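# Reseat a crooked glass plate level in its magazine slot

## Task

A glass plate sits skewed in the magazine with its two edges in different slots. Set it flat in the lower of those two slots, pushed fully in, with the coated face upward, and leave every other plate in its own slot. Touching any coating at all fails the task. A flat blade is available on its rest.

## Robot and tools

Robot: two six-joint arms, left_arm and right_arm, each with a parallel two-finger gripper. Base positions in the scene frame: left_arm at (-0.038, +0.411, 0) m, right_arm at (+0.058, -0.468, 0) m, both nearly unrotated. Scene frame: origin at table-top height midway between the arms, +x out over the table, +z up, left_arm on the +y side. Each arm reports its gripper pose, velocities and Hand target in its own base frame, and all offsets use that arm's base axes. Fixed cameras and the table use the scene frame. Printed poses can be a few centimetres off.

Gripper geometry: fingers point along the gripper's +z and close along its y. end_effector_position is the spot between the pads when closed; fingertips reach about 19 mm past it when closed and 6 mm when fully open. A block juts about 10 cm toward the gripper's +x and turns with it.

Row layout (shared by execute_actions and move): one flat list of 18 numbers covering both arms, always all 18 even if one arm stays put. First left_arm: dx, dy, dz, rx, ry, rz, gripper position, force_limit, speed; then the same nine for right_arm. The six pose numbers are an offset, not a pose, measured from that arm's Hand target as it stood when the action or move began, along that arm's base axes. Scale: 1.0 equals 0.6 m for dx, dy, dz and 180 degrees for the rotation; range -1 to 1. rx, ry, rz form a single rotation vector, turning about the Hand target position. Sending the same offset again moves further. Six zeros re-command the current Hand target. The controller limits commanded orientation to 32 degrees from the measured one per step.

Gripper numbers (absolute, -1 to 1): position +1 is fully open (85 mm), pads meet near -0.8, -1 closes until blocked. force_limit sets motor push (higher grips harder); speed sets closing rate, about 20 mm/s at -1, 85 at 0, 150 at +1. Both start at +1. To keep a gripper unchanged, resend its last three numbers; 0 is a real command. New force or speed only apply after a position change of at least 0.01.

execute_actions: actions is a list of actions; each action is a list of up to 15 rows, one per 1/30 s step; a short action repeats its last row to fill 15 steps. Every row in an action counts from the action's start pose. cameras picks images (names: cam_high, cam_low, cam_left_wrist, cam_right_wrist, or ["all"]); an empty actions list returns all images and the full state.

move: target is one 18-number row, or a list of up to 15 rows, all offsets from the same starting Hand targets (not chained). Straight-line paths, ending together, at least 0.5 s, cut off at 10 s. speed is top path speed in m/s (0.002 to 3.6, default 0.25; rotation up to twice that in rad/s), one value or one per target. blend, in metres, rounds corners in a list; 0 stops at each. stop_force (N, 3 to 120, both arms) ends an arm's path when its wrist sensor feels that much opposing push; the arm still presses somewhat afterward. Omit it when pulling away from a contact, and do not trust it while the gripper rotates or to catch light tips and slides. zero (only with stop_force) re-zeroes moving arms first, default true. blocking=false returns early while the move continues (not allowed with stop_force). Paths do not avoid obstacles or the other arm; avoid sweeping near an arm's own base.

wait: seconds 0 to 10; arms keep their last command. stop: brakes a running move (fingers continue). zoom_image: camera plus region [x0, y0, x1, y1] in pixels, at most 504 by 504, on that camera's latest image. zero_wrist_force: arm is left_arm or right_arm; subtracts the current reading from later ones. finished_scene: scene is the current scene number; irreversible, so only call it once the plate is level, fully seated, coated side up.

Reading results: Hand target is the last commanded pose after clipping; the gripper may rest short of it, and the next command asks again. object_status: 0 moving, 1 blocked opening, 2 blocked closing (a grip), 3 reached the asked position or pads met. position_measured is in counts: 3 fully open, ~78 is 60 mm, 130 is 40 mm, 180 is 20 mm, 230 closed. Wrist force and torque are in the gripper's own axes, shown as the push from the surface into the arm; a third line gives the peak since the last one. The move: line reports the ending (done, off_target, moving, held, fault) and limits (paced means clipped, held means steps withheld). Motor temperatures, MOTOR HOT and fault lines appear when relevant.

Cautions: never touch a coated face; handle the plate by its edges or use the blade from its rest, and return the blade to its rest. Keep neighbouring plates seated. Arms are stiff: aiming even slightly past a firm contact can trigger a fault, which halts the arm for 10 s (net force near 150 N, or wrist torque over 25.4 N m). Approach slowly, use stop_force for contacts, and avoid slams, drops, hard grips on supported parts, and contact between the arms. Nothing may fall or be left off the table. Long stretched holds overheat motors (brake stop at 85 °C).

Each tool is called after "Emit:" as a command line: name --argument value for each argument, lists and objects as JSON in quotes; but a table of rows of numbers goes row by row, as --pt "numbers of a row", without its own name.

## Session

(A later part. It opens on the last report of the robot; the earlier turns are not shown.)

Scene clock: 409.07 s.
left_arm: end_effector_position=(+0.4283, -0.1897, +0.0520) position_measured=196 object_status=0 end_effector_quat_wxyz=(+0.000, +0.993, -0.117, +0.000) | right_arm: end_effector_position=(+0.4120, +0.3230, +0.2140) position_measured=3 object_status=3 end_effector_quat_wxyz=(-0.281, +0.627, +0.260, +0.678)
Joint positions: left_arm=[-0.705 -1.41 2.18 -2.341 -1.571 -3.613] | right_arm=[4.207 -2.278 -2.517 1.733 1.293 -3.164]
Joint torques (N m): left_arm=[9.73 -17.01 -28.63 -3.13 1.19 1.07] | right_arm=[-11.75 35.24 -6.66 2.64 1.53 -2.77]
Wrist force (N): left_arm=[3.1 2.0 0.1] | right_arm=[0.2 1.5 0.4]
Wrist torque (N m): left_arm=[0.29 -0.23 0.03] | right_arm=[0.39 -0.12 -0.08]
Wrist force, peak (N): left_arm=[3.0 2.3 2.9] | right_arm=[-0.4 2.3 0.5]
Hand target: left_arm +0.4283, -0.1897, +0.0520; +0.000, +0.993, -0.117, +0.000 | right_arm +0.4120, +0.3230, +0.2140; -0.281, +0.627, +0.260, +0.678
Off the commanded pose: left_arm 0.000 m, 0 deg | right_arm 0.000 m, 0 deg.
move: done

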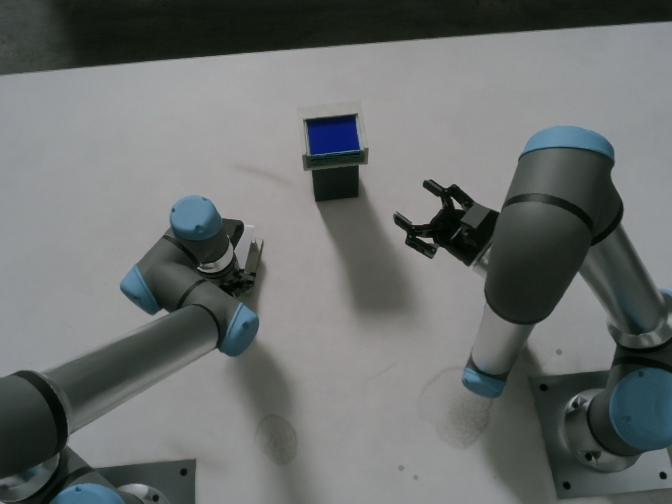

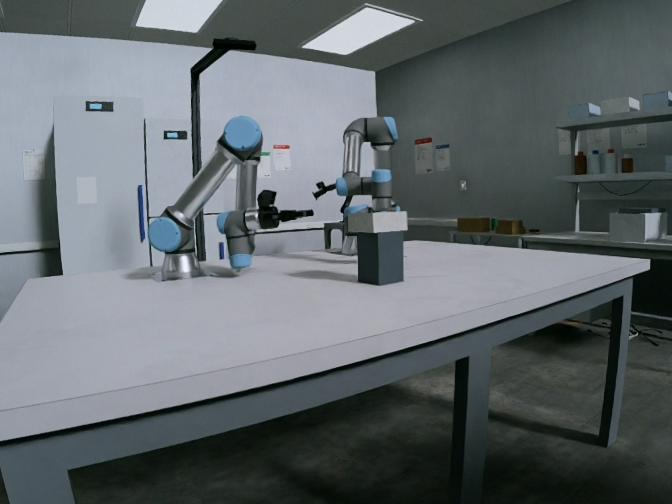

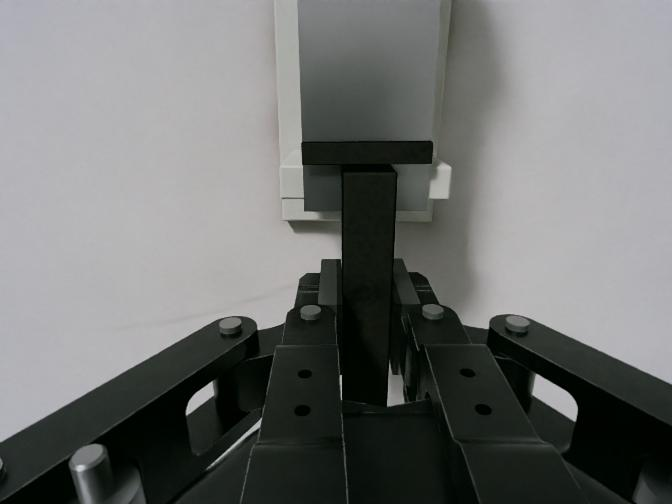

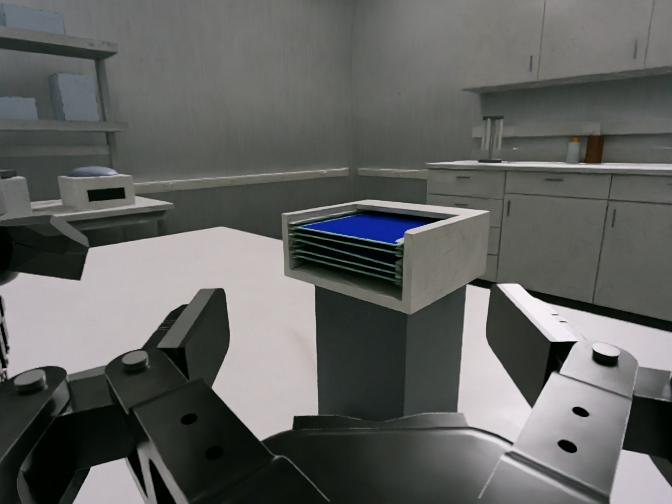

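Emit:
move --pt "0 0 0.05 0 0 0 -1 -0.3 -1 0.0092 -0.05 0 0 0 0.0556 1 1 1" --pt "0 0 0.33 0 0 0 -1 -0.3 -1 0.0092 -0.05 0 0 0 0.0556 1 1 1" --pt "-0.0122 -0.4308 0.33 0 0 0.0989 -1 -0.3 -1 0.0092 -0.05 0 0 0 0.0556 1 1 1" --speed '[0.04, 0.2, 0.2]' --blend '[0.01, 0.04, 0]' --cameras '["all"]'

Emit:
zoom_image --camera "cam_right_wrist" --region '[100, 150, 500, 350]'

Scene clock: 441.63 s.
left_arm: end_effector_position=(+0.4210, -0.4481, +0.2499) position_measured=196 object_status=2 end_effector_quat_wxyz=(+0.000, +0.999, +0.038, +0.000) | right_arm: end_effector_position=(+0.4175, +0.2930, +0.2140) position_measured=3 object_status=3 end_effector_quat_wxyz=(-0.339, +0.602, +0.314, +0.651)
Joint positions: left_arm=[-1.035 -1.3 1.466 -1.737 -1.571 -4.253] | right_arm=[3.929 -2.274 -2.482 1.694 1.743 -3.128]
Joint torques (N m): left_arm=[9.44 -33.08 -35.23 -5.63 0.64 -1.85] | right_arm=[11.08 24.83 -10.25 3.38 1.38 -2.48]
Wrist force (N): left_arm=[2.9 2.0 2.1] | right_arm=[0.0 1.6 1.1]
Wrist torque (N m): left_arm=[0.34 -0.22 -0.11] | right_arm=[0.40 -0.03 -0.19]
Wrist force, peak (N): left_arm=[3.3 2.3 4.5] | right_arm=[0.1 2.0 1.3]
Hand target: left_arm +0.4210, -0.4482, +0.2500; +0.000, +0.999, +0.038, +0.000 | right_arm +0.4175, +0.2930, +0.2140; -0.339, +0.602, +0.314, +0.651
Off the commanded pose: left_arm 0.000 m, 0 deg | right_arm 0.000 m, 0 deg.
move: done

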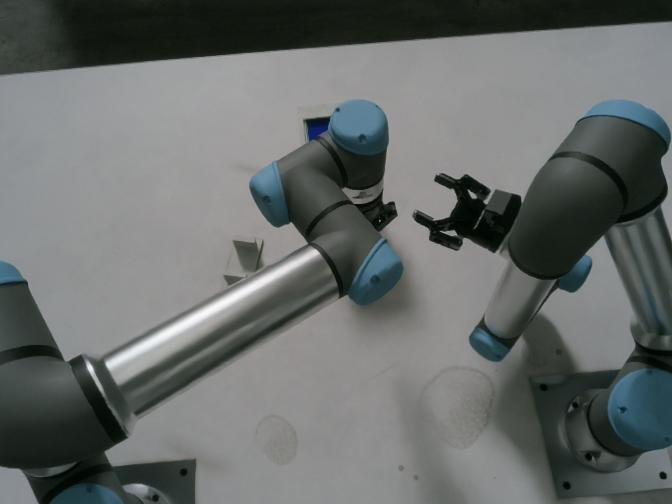

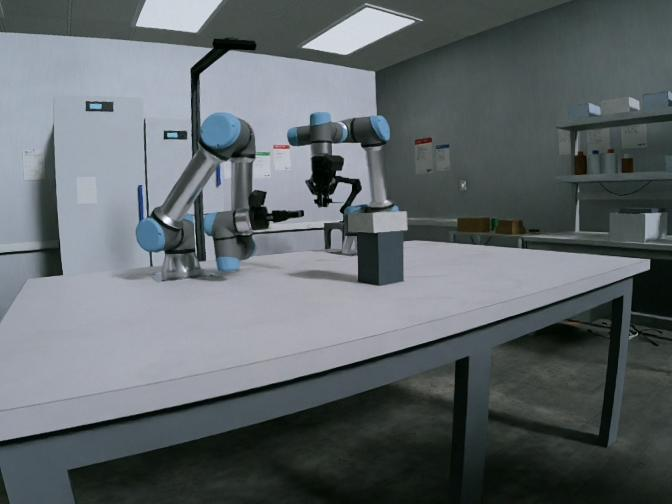

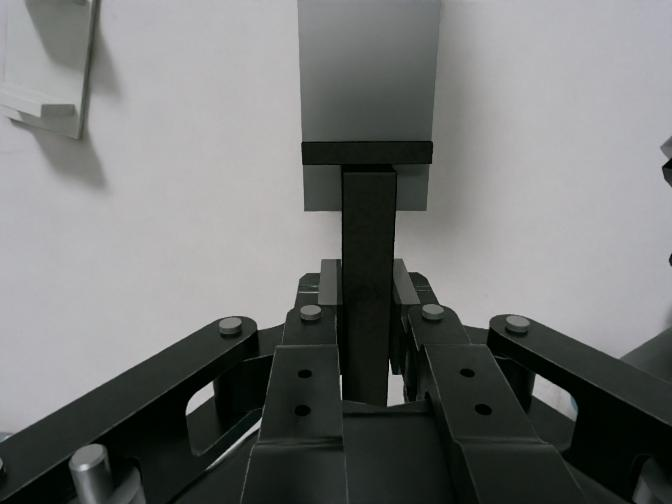

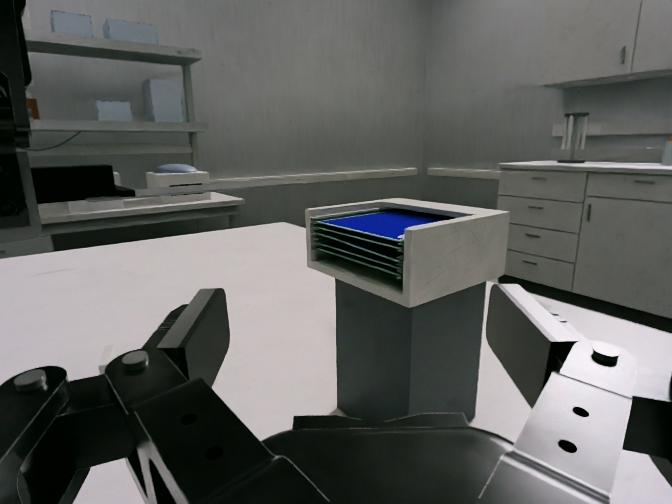

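Scaled by 1.260 from the camera's 672x504 image, which has a finer 960x720 frame.

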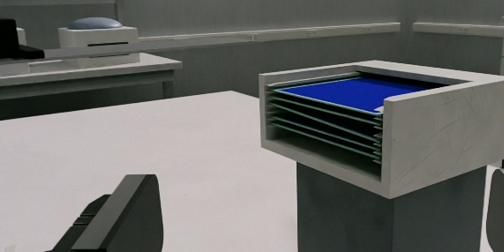

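Emit:
zoom_image --camera "cam_right_wrist" --region '[60, 130, 340, 290]'

Emit:
zoom_image --camera "cam_left_wrist" --region '[280, 0, 460, 260]'

Scaled by 1.800 from the camera's 672x504 image, which has a finer 960x720 frame.

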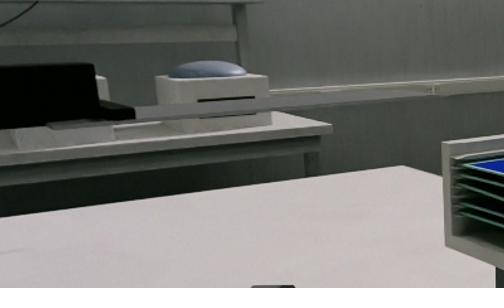

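Scaled by 1.938 from the camera's 672x504 image, which has a finer 960x720 frame.

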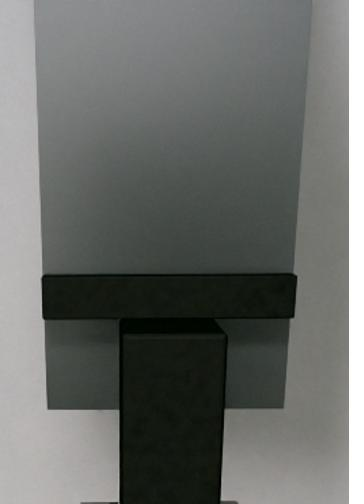

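Emit:
move --target '[0, 0, -0.0883, 0, 0, 0, -1, -0.3, -1, 0,0,0,0,0,0,1,1,1]' --speed 0.15 --cameras '["cam_right_wrist","cam_left_wrist"]'

Emit:
zoom_image --camera "cam_right_wrist" --region '[220, 190, 430, 310]'

Emit:
zoom_image --camera "cam_right_wrist" --region '[60, 190, 340, 310]'

Scene clock: 460.63 s.
left_arm: end_effector_position=(+0.4210, -0.4482, +0.1969) position_measured=196 object_status=2 end_effector_quat_wxyz=(+0.000, +0.999, +0.038, +0.000) | right_arm: end_effector_position=(+0.4175, +0.2930, +0.2140) position_measured=3 object_status=3 end_effector_quat_wxyz=(-0.339, +0.602, +0.314, +0.651)
Joint positions: left_arm=[-1.035 -1.271 1.567 -1.867 -1.571 -4.253] | right_arm=[3.929 -2.274 -2.482 1.694 1.743 -3.128]
Joint torques (N m): left_arm=[10.42 -48.44 -25.46 -1.12 0.07 -2.16] | right_arm=[10.76 23.45 -10.55 3.26 1.37 -2.65]
Wrist force (N): left_arm=[2.8 2.5 2.4] | right_arm=[0.0 1.6 1.1]
Wrist torque (N m): left_arm=[0.37 -0.21 -0.07] | right_arm=[0.40 -0.04 -0.19]
Wrist force, peak (N): left_arm=[2.8 2.2 4.1] | right_arm=[0.6 1.9 1.4]
Hand target: left_arm +0.4210, -0.4482, +0.1970; +0.000, +0.999, +0.038, +0.000 | right_arm +0.4175, +0.2930, +0.2140; -0.339, +0.602, +0.314, +0.651
Off the commanded pose: left_arm 0.000 m, 0 deg | right_arm 0.000 m, 0 deg.
move: done
Images, in order (width x height): cam_left_wrist 672x504, cam_right_wrist 672x504.

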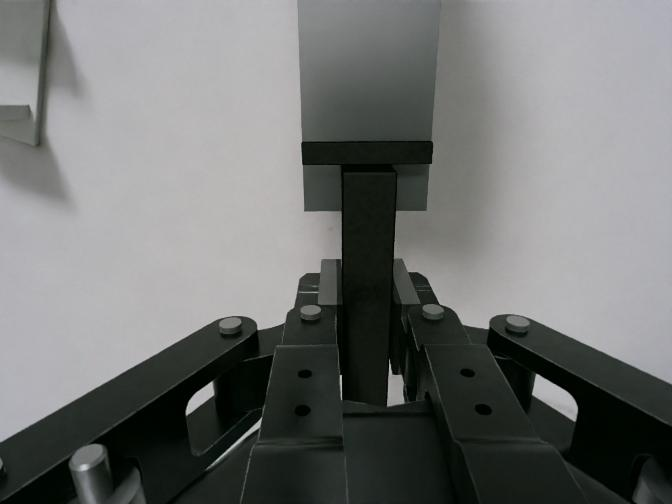

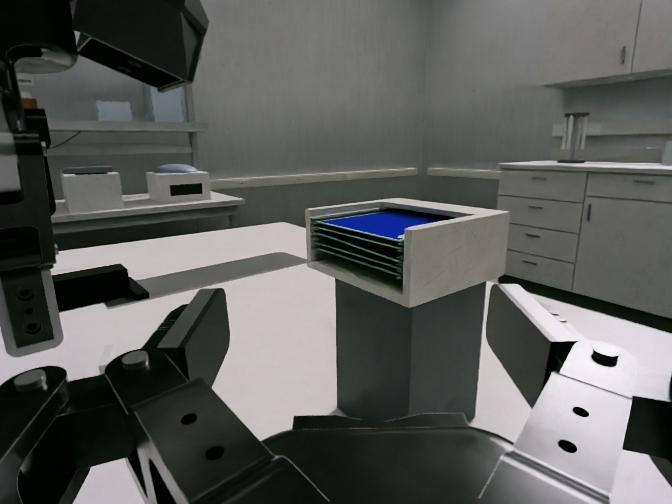

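Scaled by 2.400 from the camera's 672x504 image, which has a finer 960x720 frame.

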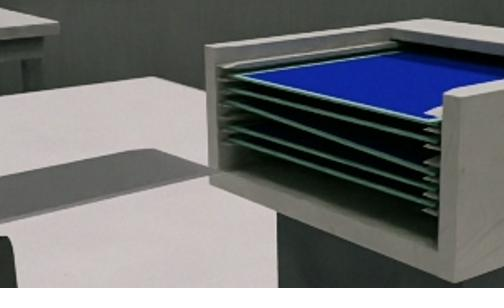

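Scaled by 1.800 from the camera's 672x504 image, which has a finer 960x720 frame.

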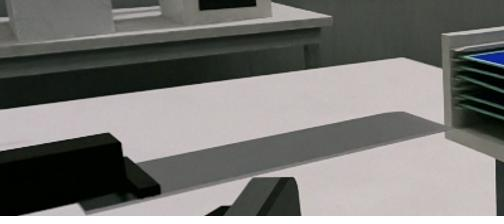

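Emit:
move --target '[0.0498, 0.004, 0.0017, 0, 0, 0, -1, -0.3, -1, 0,0,0,0,0,0,1,1,1]' --speed 0.08 --cameras '["cam_right_wrist","cam_high"]'

Emit:
zoom_image --camera "cam_right_wrist" --region '[270, 190, 430, 310]'

Emit:
zoom_image --camera "cam_high" --region '[280, 90, 420, 230]'

Scene clock: 475.03 s.
left_arm: end_effector_position=(+0.4510, -0.4456, +0.1979) position_measured=196 object_status=2 end_effector_quat_wxyz=(+0.000, +0.999, +0.038, +0.000) end_effector_velocity=(-0.002, -0.001, +0.000) end_effector_angular_velocity=(-0.001, +0.001, +0.001) | right_arm: end_effector_position=(+0.4175, +0.2930, +0.2140) position_measured=3 object_status=3 end_effector_quat_wxyz=(-0.339, +0.602, +0.314, +0.651)
Joint positions: left_arm=[-0.991 -1.227 1.505 -1.849 -1.571 -4.209] | right_arm=[3.929 -2.274 -2.482 1.694 1.743 -3.128]
Joint velocities: left_arm=[-0.003 -0.002 0.002 0 -0.001 -0.005] | right_arm=[within noise]
Joint torques (N m): left_arm=[-12.9 -50.32 -21.22 -5.18 0.15 -2.04] | right_arm=[10.78 22.96 -10.8 3.16 1.2 -2.82]
Wrist force (N): left_arm=[2.4 2.4 2.4] | right_arm=[0.4 1.6 1.0]
Wrist torque (N m): left_arm=[0.37 -0.16 -0.02] | right_arm=[0.40 -0.10 -0.19]
Wrist force, peak (N): left_arm=[3.6 2.6 2.5] | right_arm=[0.5 2.0 1.2]
Hand target: left_arm +0.4509, -0.4458, +0.1980; +0.000, +0.999, +0.038, +0.000 | right_arm +0.4175, +0.2930, +0.2140; -0.339, +0.602, +0.314, +0.651
Off the commanded pose: left_arm 0.000 m, 0 deg | right_arm 0.000 m, 0 deg.
move: done
Images, in order (width x height): cam_high 672x504, cam_right_wrist 672x504.

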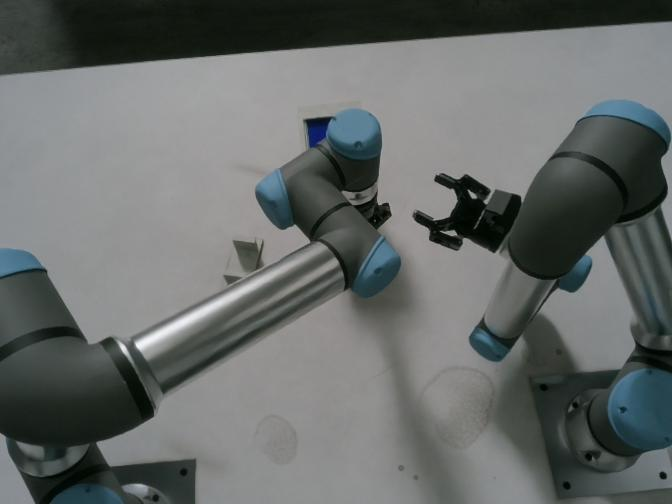

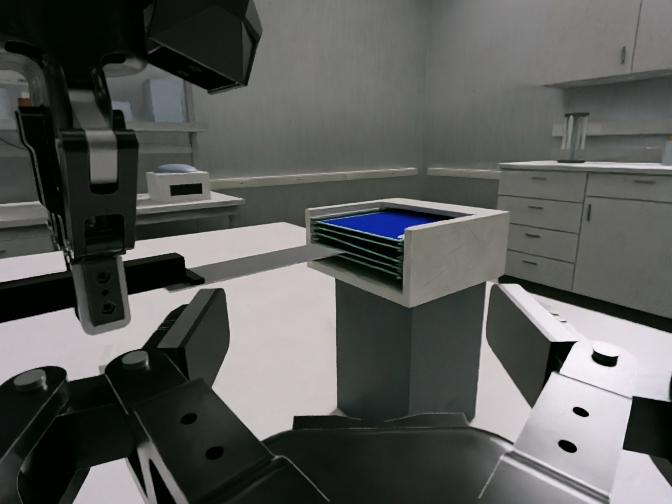

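Scaled by 3.150 from the camera's 672x504 image, which has a finer 960x720 frame.

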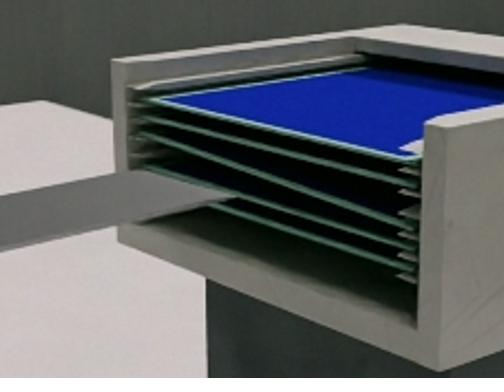

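Scaled by 3.600 from the camera's 672x504 image, which has a finer 960x720 frame.

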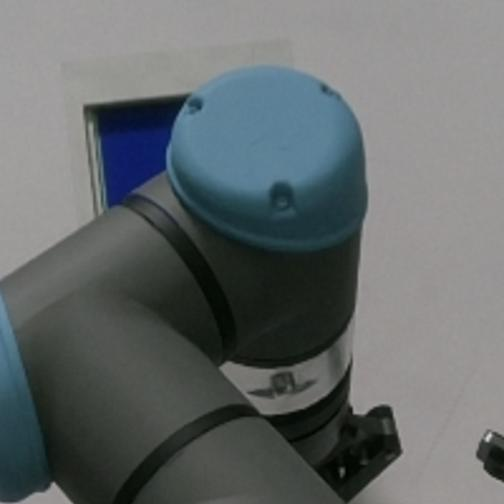

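Emit:
move --target '[0,0,0, 0, 0, 0, -1, -0.3, -1, 0.1575,0.0417,0.16,-0.1789,0.0724,0.1397,1,1,1]' --speed 0.2 --cameras '["cam_right_wrist"]'

Emit:
zoom_image --camera "cam_right_wrist" --region '[230, 140, 450, 320]'

Scene clock: 516.43 s.
left_arm: end_effector_position=(+0.4509, -0.4458, +0.1980) position_measured=196 object_status=2 end_effector_quat_wxyz=(+0.000, +0.999, +0.038, +0.000) | right_arm: end_effector_position=(+0.5120, +0.3180, +0.3100) position_measured=3 object_status=3 end_effector_quat_wxyz=(-0.325, +0.659, +0.562, +0.380) end_effector_velocity=(-0.001, +0.001, -0.002) end_effector_angular_velocity=(-0.004, +0.004, +0.002)
Joint positions: left_arm=[-0.991 -1.227 1.506 -1.849 -1.571 -4.21] | right_arm=[3.622 -1.738 -1.982 -0.191 2.34 -3.735]
Joint velocities: left_arm=[within noise] | right_arm=[0.002 -0.001 0 -0.006 -0.001 -0.001]
Joint torques (N m): left_arm=[-13.31 -49.86 -19.51 -5.84 -1.34 0.93] | right_arm=[10.97 19.7 25.05 1.79 -0.93 0.3]
Wrist force (N): left_arm=[2.6 2.4 2.6] | right_arm=[0.6 0.6 0.2]
Wrist torque (N m): left_arm=[0.36 -0.18 -0.02] | right_arm=[0.14 -0.13 -0.15]
Wrist force, peak (N): left_arm=[2.7 2.5 2.7] | right_arm=[1.8 1.6 -0.4]
Hand target: left_arm +0.4509, -0.4458, +0.1980; +0.000, +0.999, +0.038, +0.000 | right_arm +0.5120, +0.3180, +0.3100; -0.325, +0.659, +0.562, +0.380
Off the commanded pose: left_arm 0.000 m, 0 deg | right_arm 0.000 m, 0 deg.
move: done
Images, in order (width x height): cam_right_wrist 672x504.

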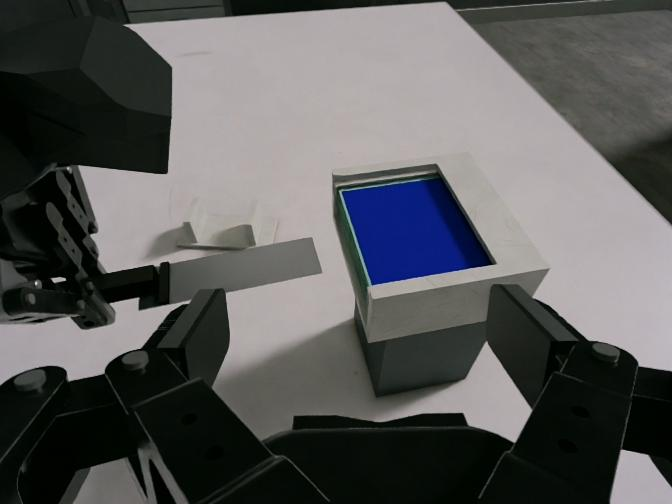

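Scaled by 2.291 from the camera's 672x504 image, which has a finer 960x720 frame.

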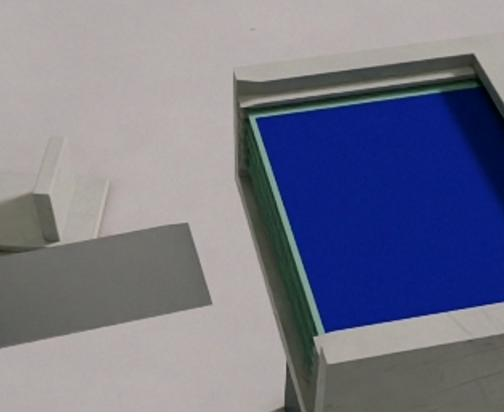

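Emit:
zoom_image --camera "cam_right_wrist" --region '[320, 140, 560, 350]'

Emit:
zoom_image --camera "cam_right_wrist" --region '[130, 220, 350, 320]'

Scaled by 2.100 from the camera's 672x504 image, which has a finer 960x720 frame.

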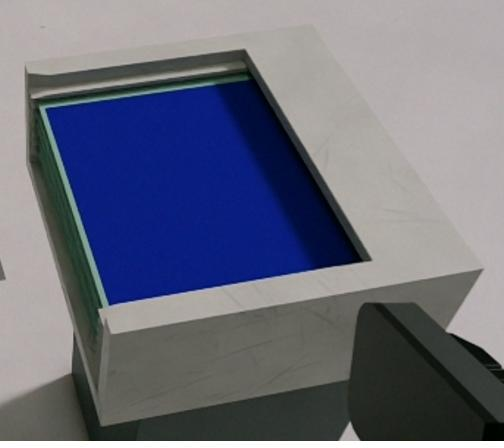

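Scaled by 2.291 from the camera's 672x504 image, which has a finer 960x720 frame.

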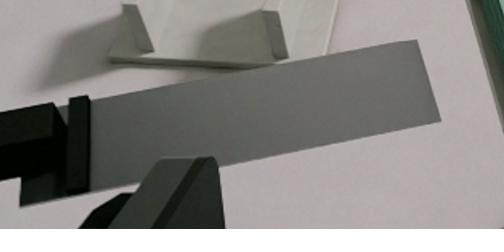

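Emit:
move --target '[0,0.0155,0, 0.0147, 0.0006, -0.0106, -1, -0.3, -1, -0.0438,0.0303,-0.1633,0.1730,-0.0534,-0.0864,1,1,1]' --speed 0.15 --cameras '["cam_right_wrist"]'

Emit:
zoom_image --camera "cam_right_wrist" --region '[300, 180, 460, 300]'

Emit:
zoom_image --camera "cam_right_wrist" --region '[100, 180, 380, 320]'

Scene clock: 590.73 s.
left_arm: end_effector_position=(+0.4509, -0.4365, +0.1980) position_measured=196 object_status=2 end_effector_quat_wxyz=(-0.023, +0.999, +0.022, +0.000) | right_arm: end_effector_position=(+0.4857, +0.3363, +0.2121) position_measured=3 object_status=3 end_effector_quat_wxyz=(-0.388, +0.583, +0.372, +0.609)
Joint positions: left_arm=[-0.993 -1.225 1.492 -1.799 -1.547 -4.178] | right_arm=[3.758 -2.289 -2.184 1.381 2.089 -3.118]
Joint torques (N m): left_arm=[-11.17 -30.43 -29.58 -5.17 -1.37 -1.68] | right_arm=[-11.33 27.64 -1.43 2.88 -0.1 -2.03]
Motor temperatures (°C): left_arm=[27 38 30 34 36 37] | right_arm=[31 32 35 42 45 43]
Wrist force (N): left_arm=[2.8 2.2 2.6] | right_arm=[-0.1 1.6 0.7]
Wrist torque (N m): left_arm=[0.34 -0.21 -0.10] | right_arm=[0.41 -0.06 0.03]
Wrist force, peak (N): left_arm=[2.7 2.6 2.6] | right_arm=[2.0 1.2 -0.7]
Hand target: left_arm +0.4509, -0.4365, +0.1980; -0.023, +1.000, +0.022, +0.000 | right_arm +0.4857, +0.3362, +0.2120; -0.388, +0.583, +0.372, +0.609
Off the commanded pose: left_arm 0.000 m, 0 deg | right_arm 0.000 m, 0 deg.
move: done
Images, in order (width x height): cam_right_wrist 672x504.

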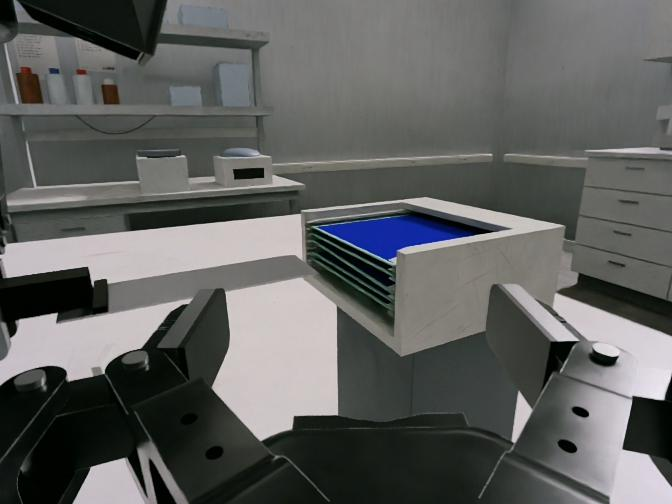

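Scaled by 3.150 from the camera's 672x504 image, which has a finer 960x720 frame.

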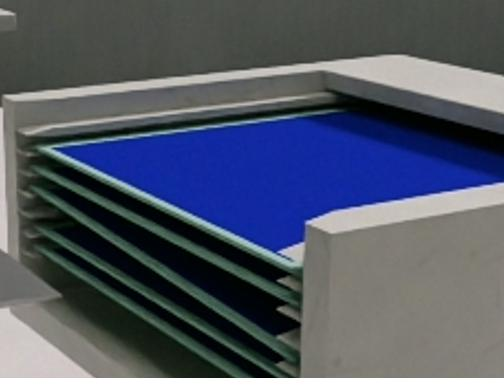

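Scaled by 1.800 from the camera's 672x504 image, which has a finer 960x720 frame.

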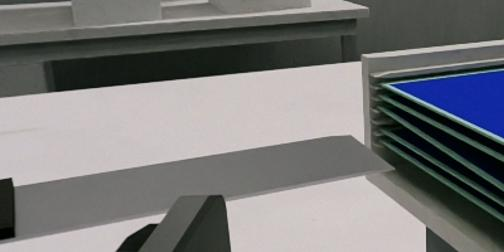

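Emit:
zoom_image --camera "cam_right_wrist" --region '[80, 240, 210, 340]'

Emit:
zoom_image --camera "cam_right_wrist" --region '[210, 230, 340, 310]'

Scaled by 3.877 from the camera's 672x504 image, which has a finer 960x720 frame.

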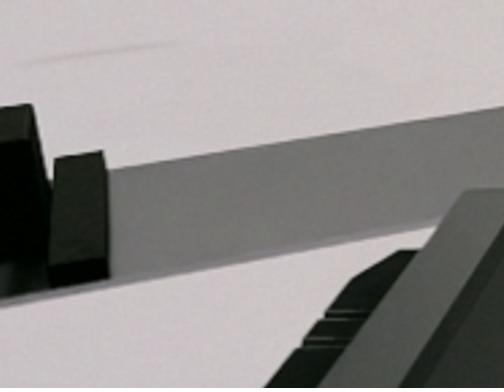

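Scaled by 3.877 from the camera's 672x504 image, which has a finer 960x720 frame.

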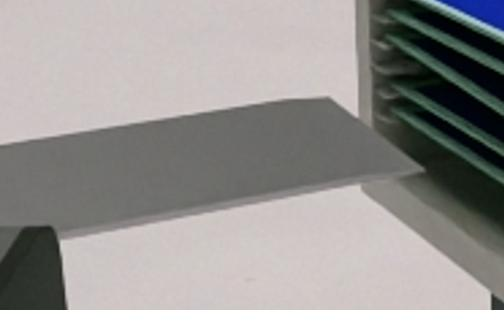

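Emit:
move --target '[0.0333,0.0057,-0.0117, 0, 0, 0, -1, -0.3, -1, 0,0,0,0,0,0,1,1,1]' --speed 0.06 --cameras '["cam_right_wrist"]'

Emit:
zoom_image --camera "cam_right_wrist" --region '[300, 210, 400, 310]'

Scene clock: 635.97 s.
left_arm: end_effector_position=(+0.4711, -0.4330, +0.1909) position_measured=196 object_status=2 end_effector_quat_wxyz=(-0.023, +1.000, +0.022, +0.000) end_effector_velocity=(-0.003, -0.001, +0.001) end_effector_angular_velocity=(+0.000, +0.001, +0.001) | right_arm: end_effector_position=(+0.4857, +0.3362, +0.2120) position_measured=3 object_status=3 end_effector_quat_wxyz=(-0.388, +0.583, +0.372, +0.609)
Joint positions: left_arm=[-0.963 -1.192 1.466 -1.806 -1.546 -4.149] | right_arm=[3.757 -2.289 -2.184 1.381 2.089 -3.118]
Joint velocities: left_arm=[-0.004 -0.004 0.005 0 -0.001 -0.005] | right_arm=[within noise]
Joint torques (N m): left_arm=[-12.93 -51.24 -19.43 -3.28 1.03 -1.98] | right_arm=[-12.69 28.46 -4.78 2.26 -1.53 2.2]
Wrist force (N): left_arm=[2.9 2.2 2.4] | right_arm=[0.3 1.7 0.5]
Wrist torque (N m): left_arm=[0.34 -0.22 -0.05] | right_arm=[0.42 -0.11 0.03]
Wrist force, peak (N): left_arm=[3.8 2.2 2.9] | right_arm=[0.1 2.1 1.0]
Hand target: left_arm +0.4709, -0.4331, +0.1910; -0.023, +1.000, +0.022, +0.000 | right_arm +0.4857, +0.3362, +0.2120; -0.388, +0.583, +0.372, +0.609
Off the commanded pose: left_arm 0.000 m, 0 deg | right_arm 0.000 m, 0 deg.
move: done
Images, in order (width x height): cam_right_wrist 672x504.

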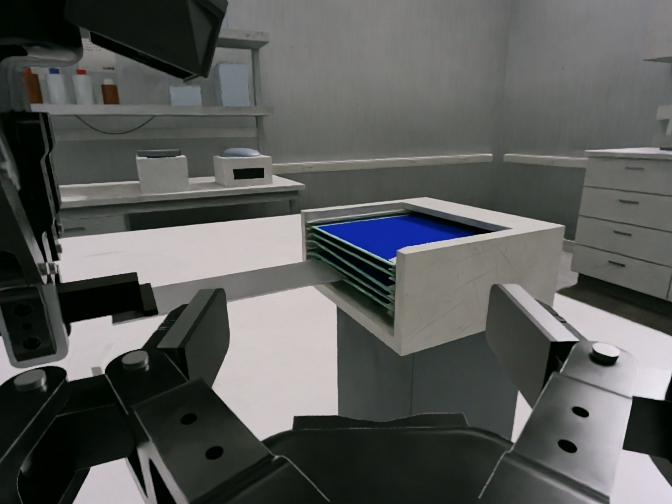

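Scaled by 5.040 from the camera's 672x504 image, which has a finer 960x720 frame.

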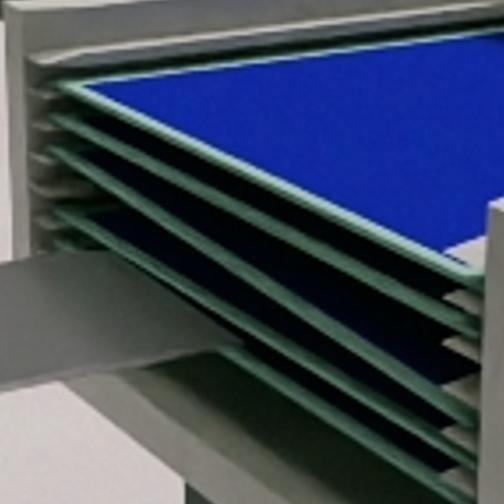

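Emit:
zoom_image --camera "cam_right_wrist" --region '[300, 240, 360, 290]'

Scaled by 8.400 from the camera's 672x504 image, which has a finer 960x720 frame.

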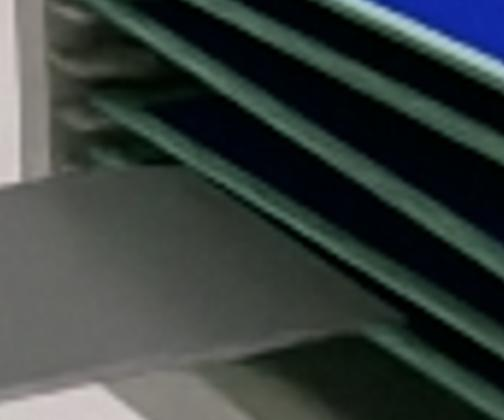

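Emit:
zoom_image --camera "cam_right_wrist" --region '[120, 270, 190, 330]'

Emit:
zoom_image --camera "cam_right_wrist" --region '[230, 250, 300, 310]'

Emit:
zoom_image --camera "cam_right_wrist" --region '[390, 220, 570, 360]'

Scaled by 7.200 from the camera's 672x504 image, which has a finer 960x720 frame.

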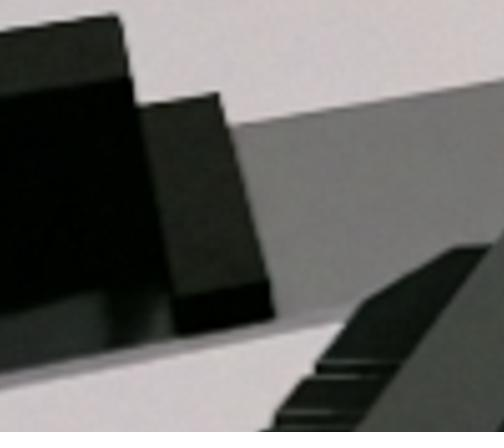

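Scaled by 7.200 from the camera's 672x504 image, which has a finer 960x720 frame.

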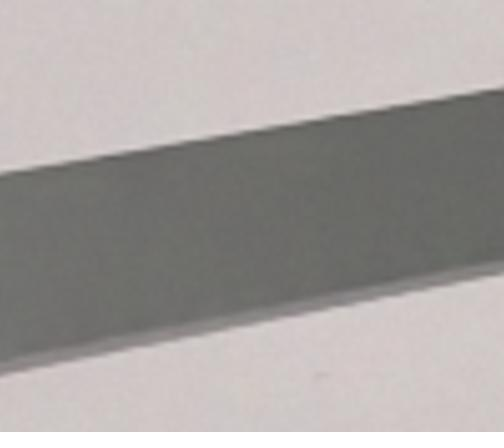

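Scaled by 2.800 from the camera's 672x504 image, which has a finer 960x720 frame.

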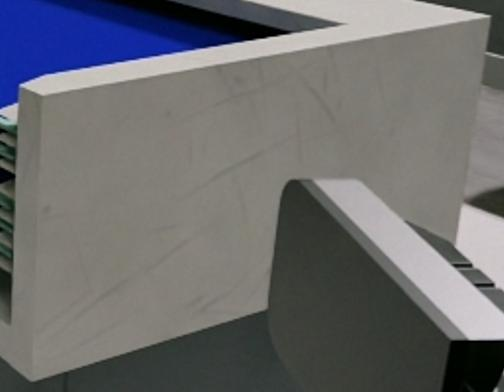

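Emit:
move --target '[0.0200,0.0009,-0.0007, 0, 0, 0, -1, -0.3, -1, 0,0,0,0,0,0,1,1,1]' --speed 0.02 --stop_force 4 --cameras '["cam_right_wrist", "cam_left_wrist"]'

Emit:
zoom_image --camera "cam_right_wrist" --region '[300, 230, 400, 310]'

Scene clock: 676.60 s.
left_arm: end_effector_position=(+0.4829, -0.4325, +0.1906) position_measured=196 object_status=2 end_effector_quat_wxyz=(-0.023, +1.000, +0.022, +0.000) | right_arm: end_effector_position=(+0.4857, +0.3362, +0.2120) position_measured=3 object_status=3 end_effector_quat_wxyz=(-0.388, +0.583, +0.372, +0.609)
Joint positions: left_arm=[-0.948 -1.173 1.439 -1.799 -1.545 -4.133] | right_arm=[3.757 -2.289 -2.184 1.381 2.089 -3.118]
Joint torques (N m): left_arm=[-13.51 -53.62 -21.2 -5.4 0.17 -1.93] | right_arm=[-11.69 35.78 -3.62 1.36 1.45 0.03]
Wrist force (N): left_arm=[2.8 2.4 2.5] | right_arm=[0.1 1.9 0.8]
Wrist torque (N m): left_arm=[0.36 -0.20 -0.05] | right_arm=[0.47 -0.09 0.03]
Wrist force, peak (N): left_arm=[3.4 2.2 2.5] | right_arm=[0.4 2.2 0.7]
Hand target: left_arm +0.4829, -0.4325, +0.1906; -0.023, +1.000, +0.022, +0.000 | right_arm +0.4857, +0.3362, +0.2120; -0.388, +0.583, +0.372, +0.609
Off the commanded pose: left_arm 0.000 m, 0 deg | right_arm 0.000 m, 0 deg.
move: done
Images, in order (width x height): cam_left_wrist 672x504, cam_right_wrist 672x504.

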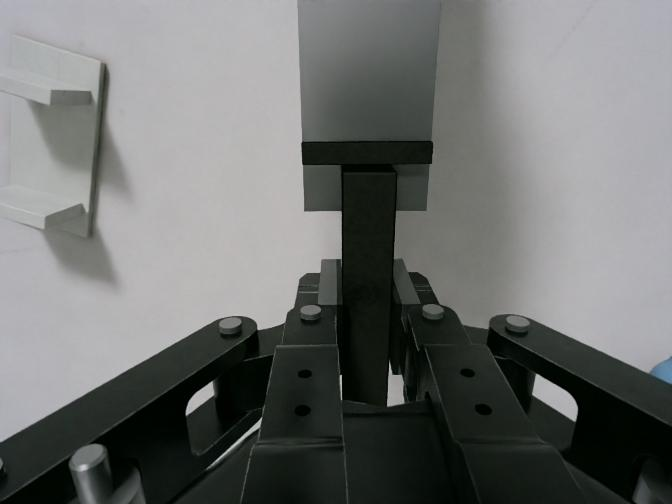

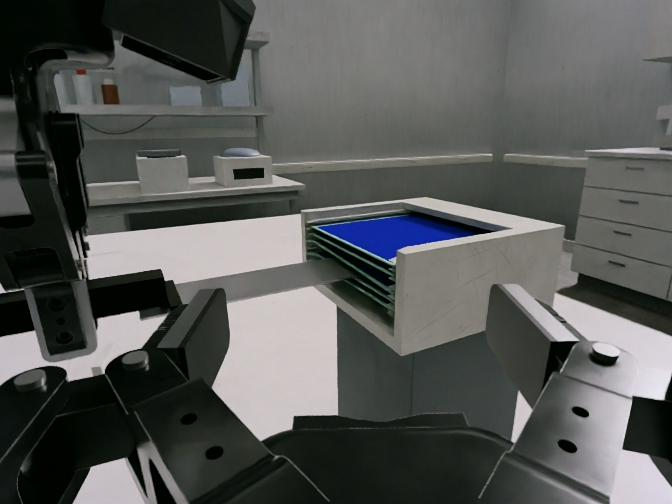

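Scaled by 5.040 from the camera's 672x504 image, which has a finer 960x720 frame.

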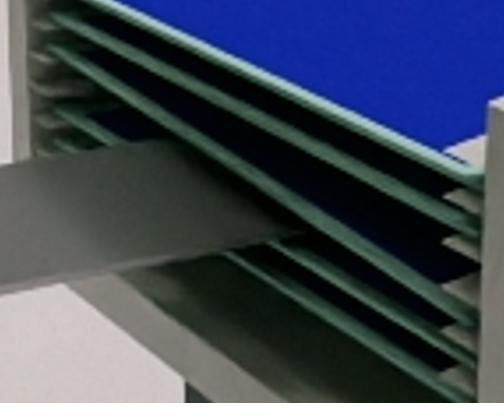

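Emit:
zoom_image --camera "cam_right_wrist" --region '[325, 245, 375, 290]'

Scaled by 10.080 from the camera's 672x504 image, which has a finer 960x720 frame.

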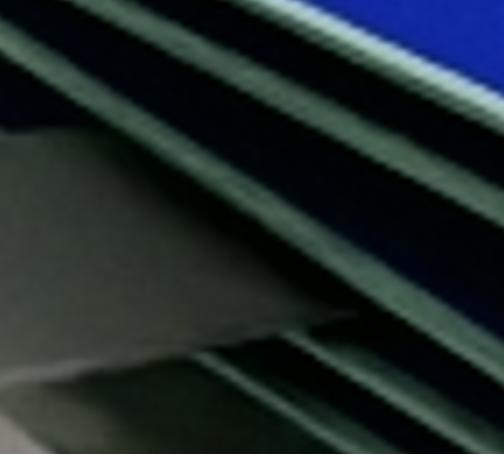

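Emit:
move --target '[0.0833,0.0038,0, 0, 0, 0, -1, -0.3, -1, 0,0,0,0,0,0,1,1,1]' --speed 0.03 --stop_force 4 --cameras '["cam_right_wrist", "cam_left_wrist"]'

Emit:
zoom_image --camera "cam_right_wrist" --region '[300, 230, 400, 310]'

Emit:
zoom_image --camera "cam_left_wrist" --region '[150, 0, 520, 240]'

Scene clock: 694.50 s.
left_arm: end_effector_position=(+0.5329, -0.4302, +0.1906) position_measured=196 object_status=2 end_effector_quat_wxyz=(-0.023, +1.000, +0.022, +0.000) | right_arm: end_effector_position=(+0.4857, +0.3362, +0.2120) position_measured=3 object_status=3 end_effector_quat_wxyz=(-0.388, +0.583, +0.372, +0.609)
Joint positions: left_arm=[-0.886 -1.087 1.312 -1.76 -1.543 -4.071] | right_arm=[3.757 -2.289 -2.184 1.381 2.089 -3.118]
Joint torques (N m): left_arm=[-12.54 -56.9 -20.19 -5.57 -0.35 -1.83] | right_arm=[-10.99 39.02 -3.04 1.27 1.39 -2.65]
Wrist force (N): left_arm=[2.8 2.3 2.6] | right_arm=[0.3 1.7 0.6]
Wrist torque (N m): left_arm=[0.34 -0.18 -0.07] | right_arm=[0.43 -0.12 0.03]
Wrist force, peak (N): left_arm=[3.6 2.3 2.6] | right_arm=[0.1 2.2 0.9]
Hand target: left_arm +0.5329, -0.4303, +0.1906; -0.023, +1.000, +0.022, +0.000 | right_arm +0.4857, +0.3362, +0.2120; -0.388, +0.583, +0.372, +0.609
Off the commanded pose: left_arm 0.000 m, 0 deg | right_arm 0.000 m, 0 deg.
move: done
Images, in order (width x height): cam_left_wrist 672x504, cam_right_wrist 672x504.

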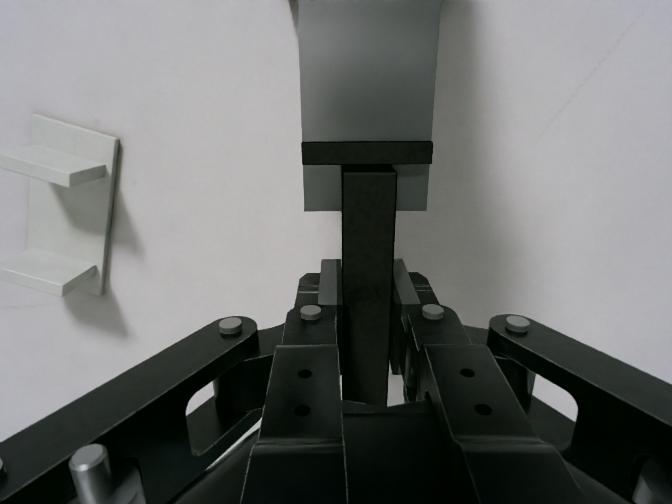

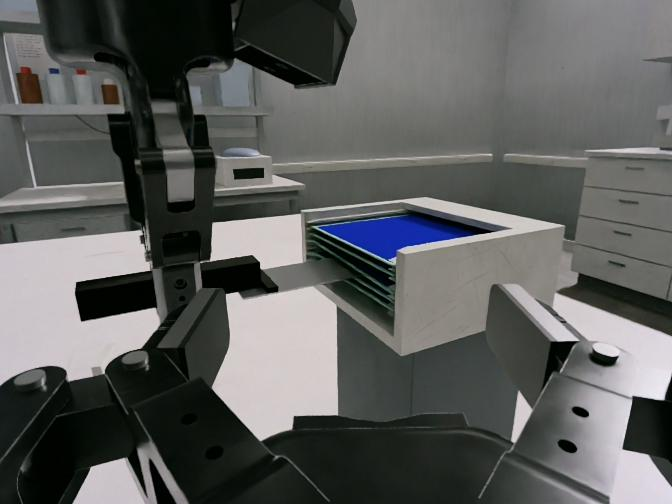

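Scaled by 5.040 from the camera's 672x504 image, which has a finer 960x720 frame.

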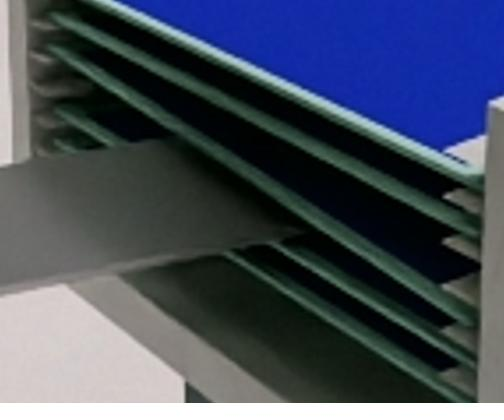

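Scaled by 1.362 from the camera's 672x504 image, which has a finer 960x720 frame.

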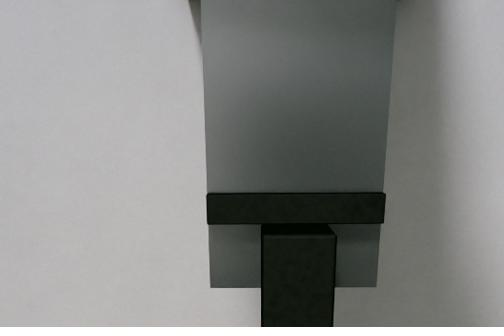

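Emit:
move --target '[0.0400,0.0018,0, 0, 0, 0, -1, -0.3, -1, 0,0,0,0,0,0,1,1,1]' --speed 0.03 --stop_force 3.5 --cameras '["cam_right_wrist", "cam_left_wrist"]'

Emit:
zoom_image --camera "cam_right_wrist" --region '[300, 230, 400, 310]'

Emit:
zoom_image --camera "cam_left_wrist" --region '[150, 0, 520, 240]'

Scene clock: 701.13 s.
left_arm: end_effector_position=(+0.5569, -0.4292, +0.1906) position_measured=196 object_status=2 end_effector_quat_wxyz=(-0.023, +1.000, +0.022, +0.000) | right_arm: end_effector_position=(+0.4857, +0.3362, +0.2120) position_measured=3 object_status=3 end_effector_quat_wxyz=(-0.388, +0.583, +0.372, +0.609)
Joint positions: left_arm=[-0.858 -1.043 1.245 -1.737 -1.542 -4.044] | right_arm=[3.757 -2.289 -2.184 1.381 2.089 -3.118]
Joint torques (N m): left_arm=[-13.32 -57.07 -20.61 -5.5 -0.21 -2.13] | right_arm=[-9.78 38.83 -4.1 1.25 1.46 -2.7]
Wrist force (N): left_arm=[2.9 2.2 2.4] | right_arm=[0.0 1.7 0.5]
Wrist torque (N m): left_arm=[0.35 -0.20 -0.09] | right_arm=[0.42 -0.08 0.03]
Wrist force, peak (N): left_arm=[3.7 2.2 2.5] | right_arm=[0.2 2.0 1.2]
Hand target: left_arm +0.5569, -0.4292, +0.1906; -0.023, +1.000, +0.022, +0.000 | right_arm +0.4857, +0.3362, +0.2120; -0.388, +0.583, +0.372, +0.609
Off the commanded pose: left_arm 0.000 m, 0 deg | right_arm 0.000 m, 0 deg.
move: done
Images, in order (width x height): cam_left_wrist 672x504, cam_right_wrist 672x504.

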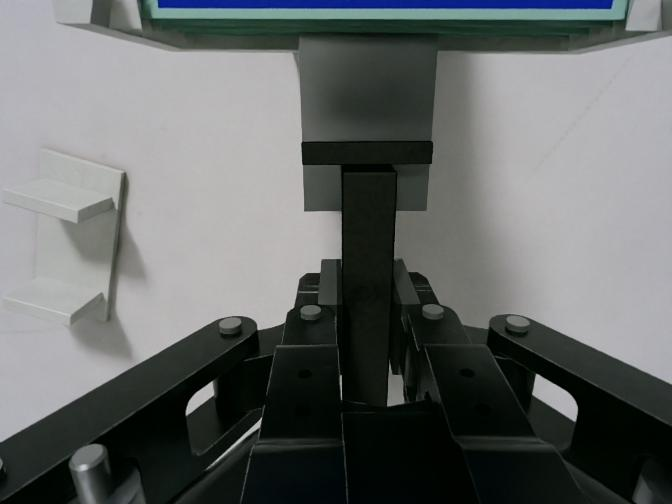

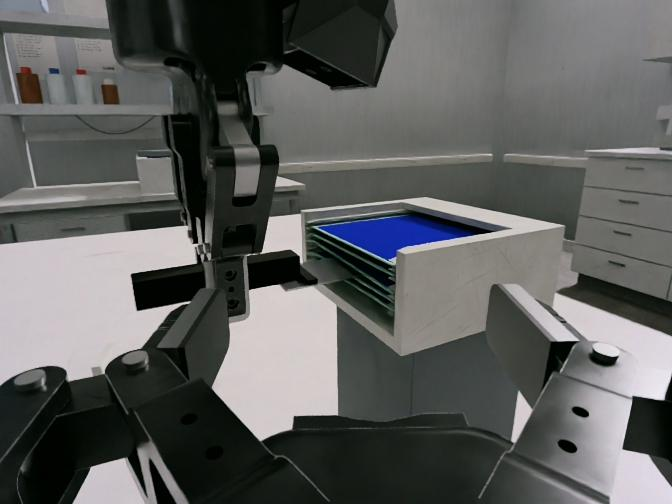

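Scaled by 5.040 from the camera's 672x504 image, which has a finer 960x720 frame.

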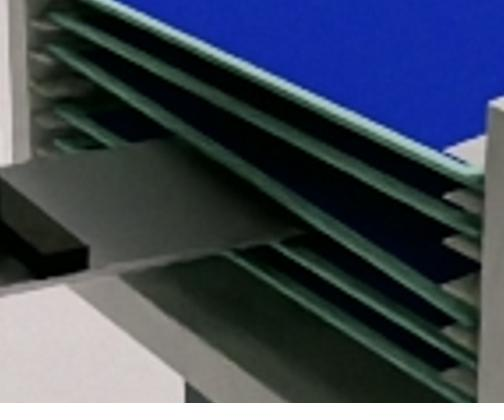

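Scaled by 1.362 from the camera's 672x504 image, which has a finer 960x720 frame.

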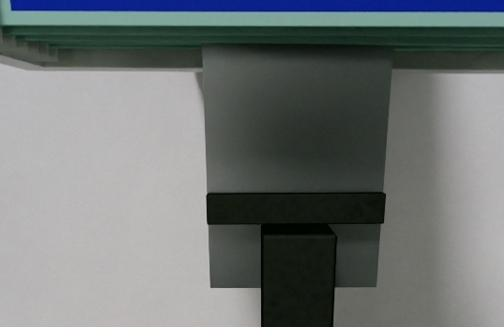

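Emit:
zoom_image --camera "cam_left_wrist" --region '[40, 0, 340, 100]'

Emit:
zoom_image --camera "cam_left_wrist" --region '[372, 0, 672, 100]'

Scaled by 1.680 from the camera's 672x504 image, which has a finer 960x720 frame.

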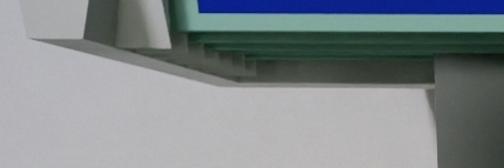

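Scaled by 1.680 from the camera's 672x504 image, which has a finer 960x720 frame.

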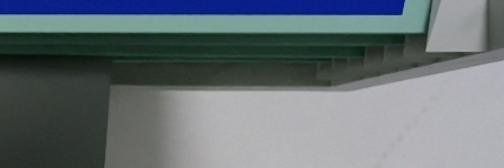

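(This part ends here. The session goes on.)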